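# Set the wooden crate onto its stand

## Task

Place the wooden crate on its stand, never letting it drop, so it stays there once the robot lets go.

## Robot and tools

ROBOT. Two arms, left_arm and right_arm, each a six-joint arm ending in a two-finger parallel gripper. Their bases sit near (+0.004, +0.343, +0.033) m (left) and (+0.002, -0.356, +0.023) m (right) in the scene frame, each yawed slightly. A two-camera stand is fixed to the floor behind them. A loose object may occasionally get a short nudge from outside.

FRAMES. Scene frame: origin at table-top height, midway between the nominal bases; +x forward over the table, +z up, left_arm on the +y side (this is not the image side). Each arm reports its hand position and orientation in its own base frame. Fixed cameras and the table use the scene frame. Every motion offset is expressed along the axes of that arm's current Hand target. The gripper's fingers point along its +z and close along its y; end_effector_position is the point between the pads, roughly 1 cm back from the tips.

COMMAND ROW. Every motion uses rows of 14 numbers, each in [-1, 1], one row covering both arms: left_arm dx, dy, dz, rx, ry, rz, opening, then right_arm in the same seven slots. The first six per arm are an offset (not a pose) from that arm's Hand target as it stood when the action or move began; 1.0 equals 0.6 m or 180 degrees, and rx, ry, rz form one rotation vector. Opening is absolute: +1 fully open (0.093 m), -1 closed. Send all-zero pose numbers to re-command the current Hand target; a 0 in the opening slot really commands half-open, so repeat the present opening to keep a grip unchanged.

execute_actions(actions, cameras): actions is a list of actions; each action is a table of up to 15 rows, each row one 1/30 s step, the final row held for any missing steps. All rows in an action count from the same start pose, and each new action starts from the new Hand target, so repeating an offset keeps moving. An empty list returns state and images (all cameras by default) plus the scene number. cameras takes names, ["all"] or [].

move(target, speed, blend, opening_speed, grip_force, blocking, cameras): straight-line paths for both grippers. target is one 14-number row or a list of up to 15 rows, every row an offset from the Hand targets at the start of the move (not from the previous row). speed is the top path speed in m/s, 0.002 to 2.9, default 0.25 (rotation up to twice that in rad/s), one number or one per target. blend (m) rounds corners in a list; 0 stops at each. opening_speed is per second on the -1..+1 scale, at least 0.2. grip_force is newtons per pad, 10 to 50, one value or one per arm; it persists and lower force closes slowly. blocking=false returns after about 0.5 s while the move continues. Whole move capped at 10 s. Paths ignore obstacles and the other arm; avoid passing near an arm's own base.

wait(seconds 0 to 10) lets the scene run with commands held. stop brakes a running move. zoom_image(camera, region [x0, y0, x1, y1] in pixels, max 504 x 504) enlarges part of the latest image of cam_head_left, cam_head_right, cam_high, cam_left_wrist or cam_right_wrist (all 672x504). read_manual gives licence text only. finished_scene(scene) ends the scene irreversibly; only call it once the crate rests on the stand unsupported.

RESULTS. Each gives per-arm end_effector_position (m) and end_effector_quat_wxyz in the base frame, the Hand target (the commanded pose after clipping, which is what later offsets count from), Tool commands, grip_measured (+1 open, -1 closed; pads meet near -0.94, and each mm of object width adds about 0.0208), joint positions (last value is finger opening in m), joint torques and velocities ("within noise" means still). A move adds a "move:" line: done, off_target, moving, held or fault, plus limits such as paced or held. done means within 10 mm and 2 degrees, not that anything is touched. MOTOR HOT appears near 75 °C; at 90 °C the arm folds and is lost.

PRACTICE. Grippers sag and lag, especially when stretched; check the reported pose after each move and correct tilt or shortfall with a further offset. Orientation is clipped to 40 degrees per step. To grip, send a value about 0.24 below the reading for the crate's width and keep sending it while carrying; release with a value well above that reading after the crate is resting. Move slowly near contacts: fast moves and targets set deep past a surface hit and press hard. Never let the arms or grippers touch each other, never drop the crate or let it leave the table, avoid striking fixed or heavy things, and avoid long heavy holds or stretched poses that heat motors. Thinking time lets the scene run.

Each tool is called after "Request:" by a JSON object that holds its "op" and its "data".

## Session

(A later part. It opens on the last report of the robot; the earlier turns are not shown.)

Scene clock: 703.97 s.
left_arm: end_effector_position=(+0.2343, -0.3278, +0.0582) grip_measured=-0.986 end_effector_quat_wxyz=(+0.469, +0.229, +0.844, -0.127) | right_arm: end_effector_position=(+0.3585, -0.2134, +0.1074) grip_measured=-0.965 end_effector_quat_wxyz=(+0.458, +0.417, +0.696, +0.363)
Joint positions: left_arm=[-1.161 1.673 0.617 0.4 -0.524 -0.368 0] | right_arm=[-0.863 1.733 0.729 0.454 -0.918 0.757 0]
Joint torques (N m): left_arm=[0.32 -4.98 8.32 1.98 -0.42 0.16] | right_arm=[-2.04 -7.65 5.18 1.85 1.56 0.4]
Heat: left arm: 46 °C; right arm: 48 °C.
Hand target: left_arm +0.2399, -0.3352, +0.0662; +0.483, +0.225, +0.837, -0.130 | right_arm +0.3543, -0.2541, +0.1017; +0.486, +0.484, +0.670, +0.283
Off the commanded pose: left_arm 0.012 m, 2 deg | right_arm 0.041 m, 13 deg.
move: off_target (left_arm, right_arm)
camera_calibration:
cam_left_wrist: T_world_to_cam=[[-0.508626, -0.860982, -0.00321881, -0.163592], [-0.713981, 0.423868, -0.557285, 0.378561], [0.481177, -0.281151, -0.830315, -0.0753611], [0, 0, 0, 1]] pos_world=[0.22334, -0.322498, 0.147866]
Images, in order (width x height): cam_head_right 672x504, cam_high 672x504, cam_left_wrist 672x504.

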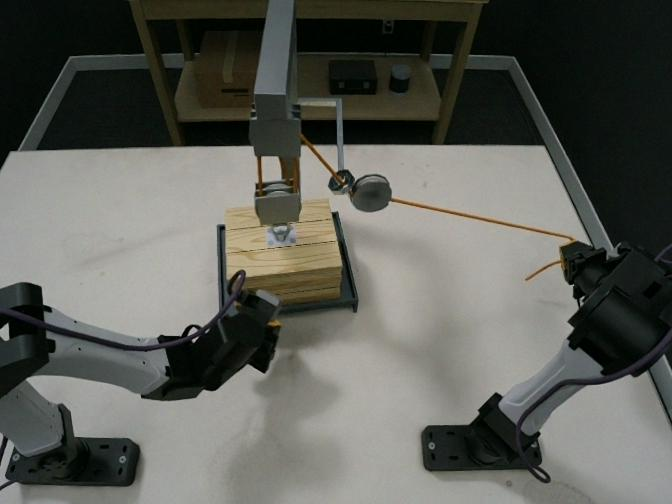

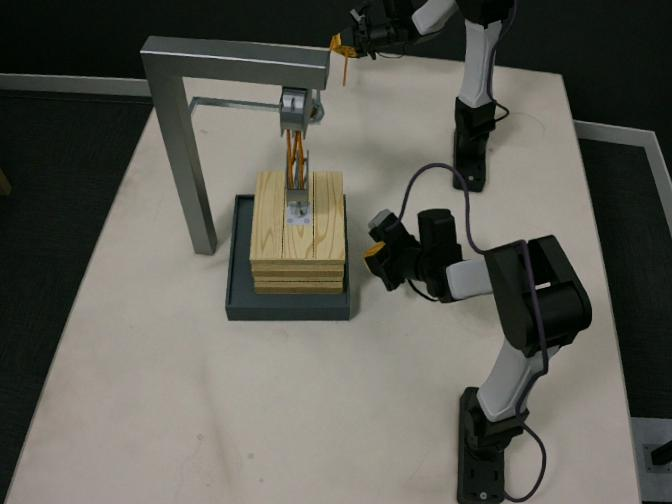

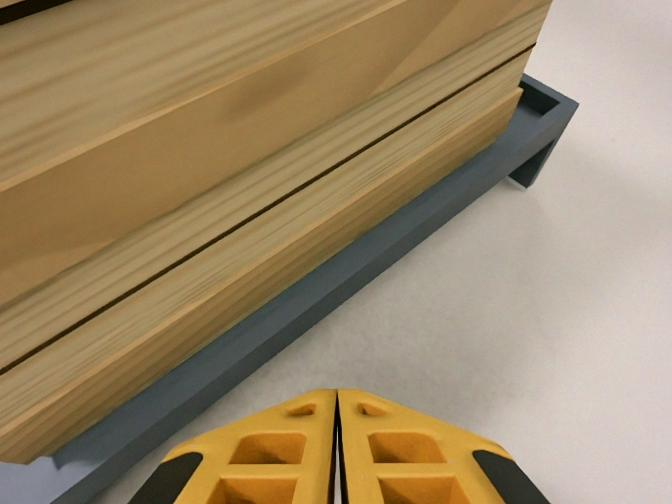

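Request:
{"op": "move", "data": {"target": [0,0,0,0,0,0,-1,0.09,0.03,-0.02,0,0,0,-1], "speed": 0.03, "cameras": ["cam_left_wrist","cam_head_right","cam_head_left","cam_high"]}}

Request:
{"op": "zoom_image", "data": {"camera": "cam_high", "region": [190, 130, 390, 330]}}

Request:
{"op": "zoom_image", "data": {"camera": "cam_left_wrist", "region": [350, 50, 600, 300]}}

Scene clock: 708.37 s.
left_arm: end_effector_position=(+0.2343, -0.3278, +0.0582) grip_measured=-0.986 end_effector_quat_wxyz=(+0.469, +0.229, +0.844, -0.127) | right_arm: end_effector_position=(+0.3468, -0.1964, +0.0925) grip_measured=-0.965 end_effector_quat_wxyz=(+0.472, +0.486, +0.676, +0.289)
Joint positions: left_arm=[-1.161 1.673 0.617 0.4 -0.524 -0.368 0] | right_arm=[-0.766 1.605 0.547 0.559 -0.629 0.861 0]
Joint torques (N m): left_arm=[0.36 -4.74 8.28 1.93 -0.37 0.13] | right_arm=[0.85 -7.57 4.42 1.99 -0.04 0.11]
Heat: left arm: 45 °C; right arm: 48 °C.
Hand target: left_arm +0.2399, -0.3352, +0.0662; +0.483, +0.225, +0.837, -0.130 | right_arm +0.3468, -0.1965, +0.1011; +0.486, +0.484, +0.671, +0.283
Off the commanded pose: left_arm 0.012 m, 2 deg | right_arm 0.009 m, 2 deg.
move: off_target (left_arm)
camera_calibration:
cam_left_wrist: T_world_to_cam=[[-0.508626, -0.860982, -0.00321881, -0.163592], [-0.713981, 0.423868, -0.557285, 0.378561], [0.481177, -0.281151, -0.830315, -0.0753611], [0, 0, 0, 1]] pos_world=[0.22334, -0.322498, 0.147866]
Images, in order (width x height): cam_head_left 672x504, cam_head_right 672x504, cam_high 672x504, cam_left_wrist 672x504.

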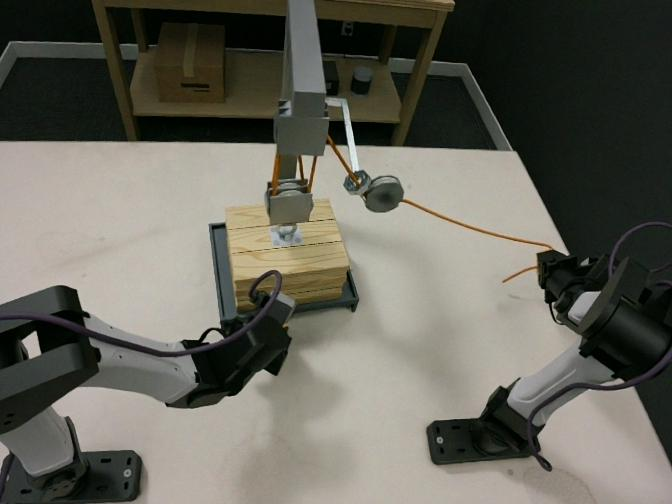

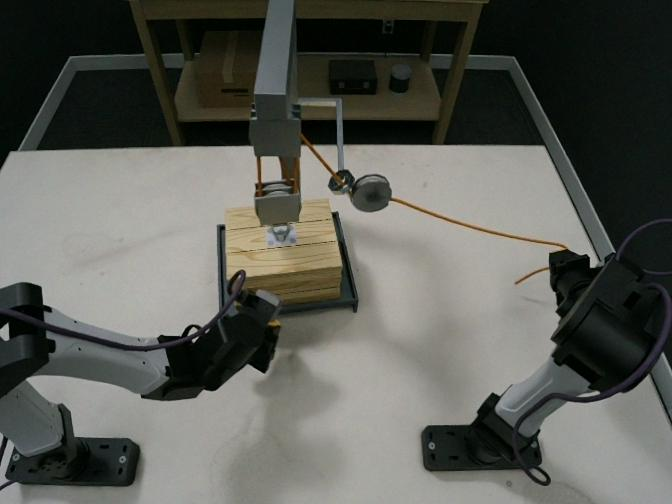

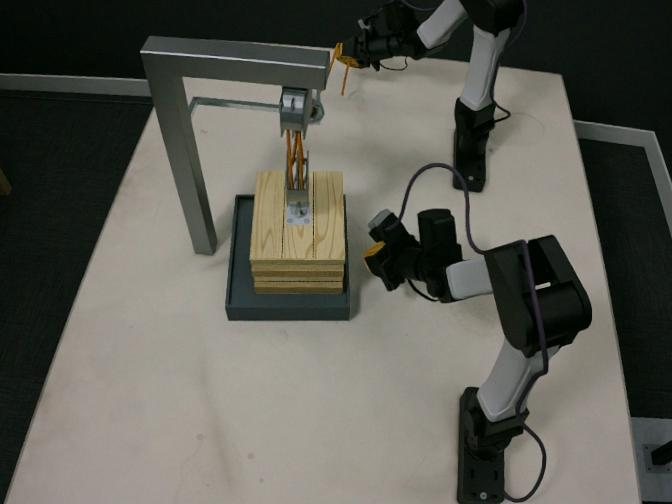

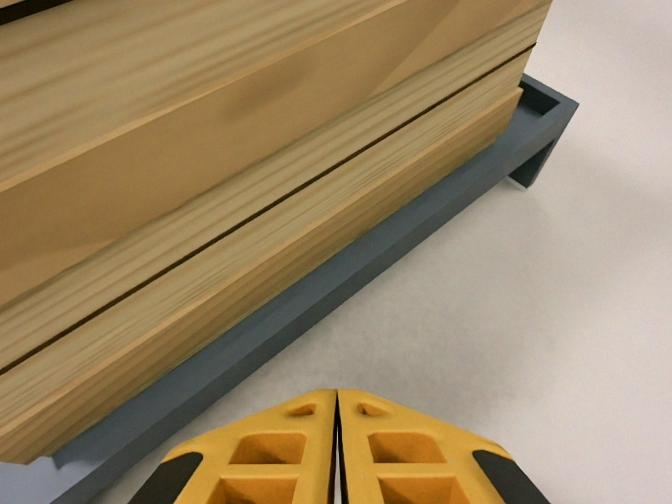

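Scaled by 2.520 from the camera's 672x504 image, which has a finer 960x720 frame.

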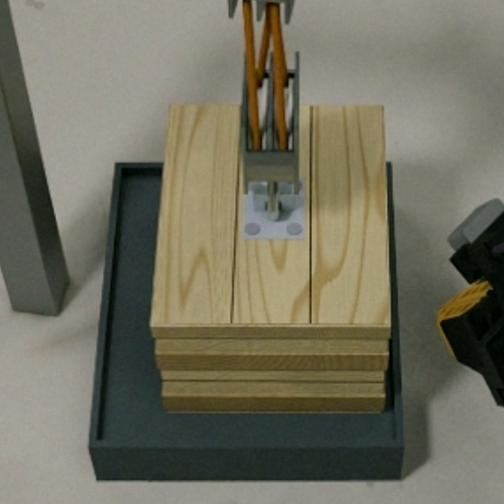

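Scaled by 2.016 from the camera's 672x504 image, which has a finer 960x720 frame.

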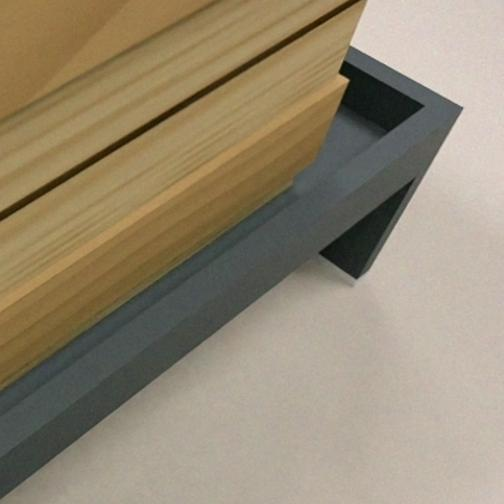

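Request:
{"op": "move", "data": {"target": [[0,0,-0.1,0,0,0,-1,0.093,0.03,-0.03,0,0,0,-1],[0,0,-0.1,0,0,0,-1,0.093,0.03,-0.03,0,0,0,1],[0,0,-0.1,0,0,0,-1,0.093,0.03,-0.24,0,0,0,1]], "speed": 0.08, "cameras": ["cam_left_wrist","cam_head_right","cam_head_left","cam_high"]}}

Scene clock: 716.40 s.
left_arm: end_effector_position=(+0.1949, -0.3108, +0.0884) grip_measured=-0.986 end_effector_quat_wxyz=(+0.474, +0.236, +0.839, -0.124) | right_arm: end_effector_position=(+0.2152, -0.1217, +0.1333) grip_measured=+1.000 end_effector_quat_wxyz=(+0.470, +0.500, +0.667, +0.288)
Joint positions: left_arm=[-1.282 1.459 0.57 0.194 -0.623 -0.434 0] | right_arm=[-1.054 0.677 0.296 -0.257 -0.854 0.683 0.093]
Joint torques (N m): left_arm=[0.06 -6.75 6.28 1.74 -0.46 -0.14] | right_arm=[-0.35 -0.1 9.59 1.58 -0.47 -0.17]
Heat: left arm: 44 °C; right arm: 47 °C.
Hand target: left_arm +0.1950, -0.3092, +0.0962; +0.482, +0.225, +0.837, -0.130 | right_arm +0.2170, -0.1252, +0.1484; +0.486, +0.484, +0.670, +0.283
Off the commanded pose: left_arm 0.008 m, 2 deg | right_arm 0.016 m, 3 deg.
move: off_target (right_arm)
camera_calibration:
cam_left_wrist: T_world_to_cam=[[-0.516469, -0.856078, -0.0197855, -0.164448], [-0.700738, 0.435807, -0.564835, 0.361814], [0.492165, -0.277855, -0.824967, -0.0281661], [0, 0, 0, 1]] pos_world=[0.182467, -0.306287, 0.177876]
Images, in order (width x height): cam_head_left 672x504, cam_head_right 672x504, cam_high 672x504, cam_left_wrist 672x504.

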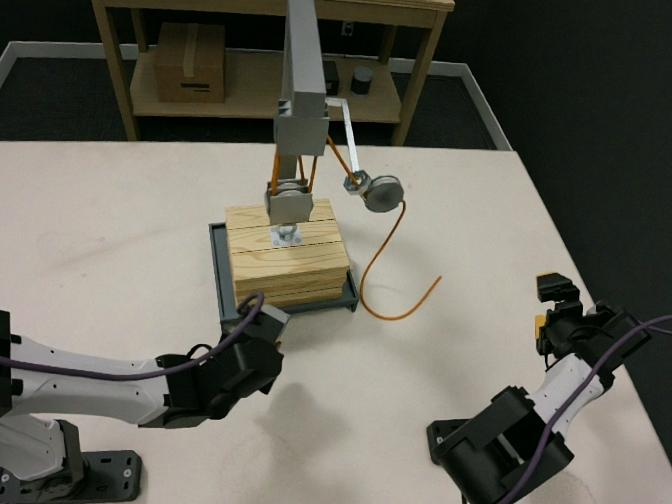

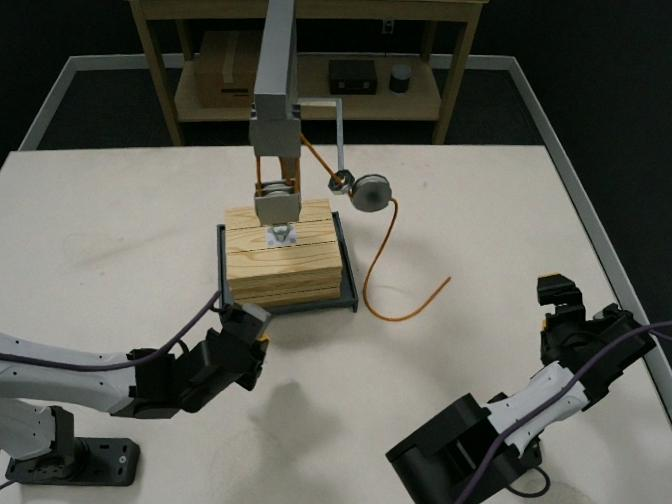

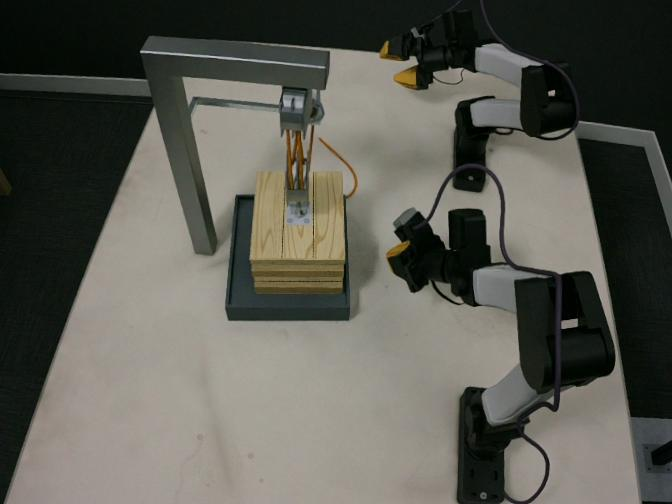

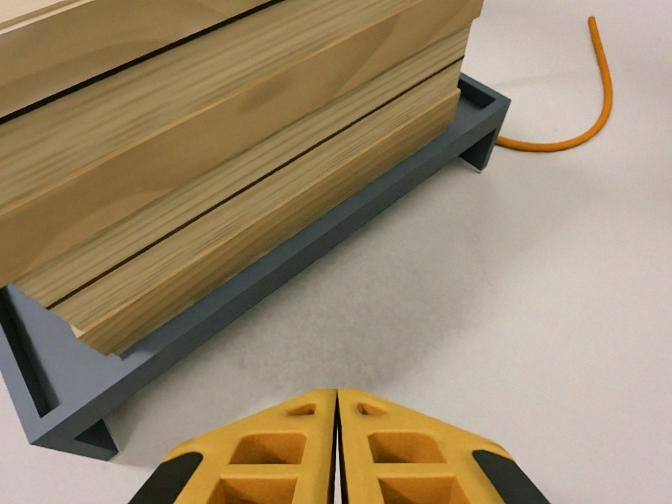

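Request:
{"op": "finished_scene", "data": {"scene": 1}}

The scene is finished: the task was done.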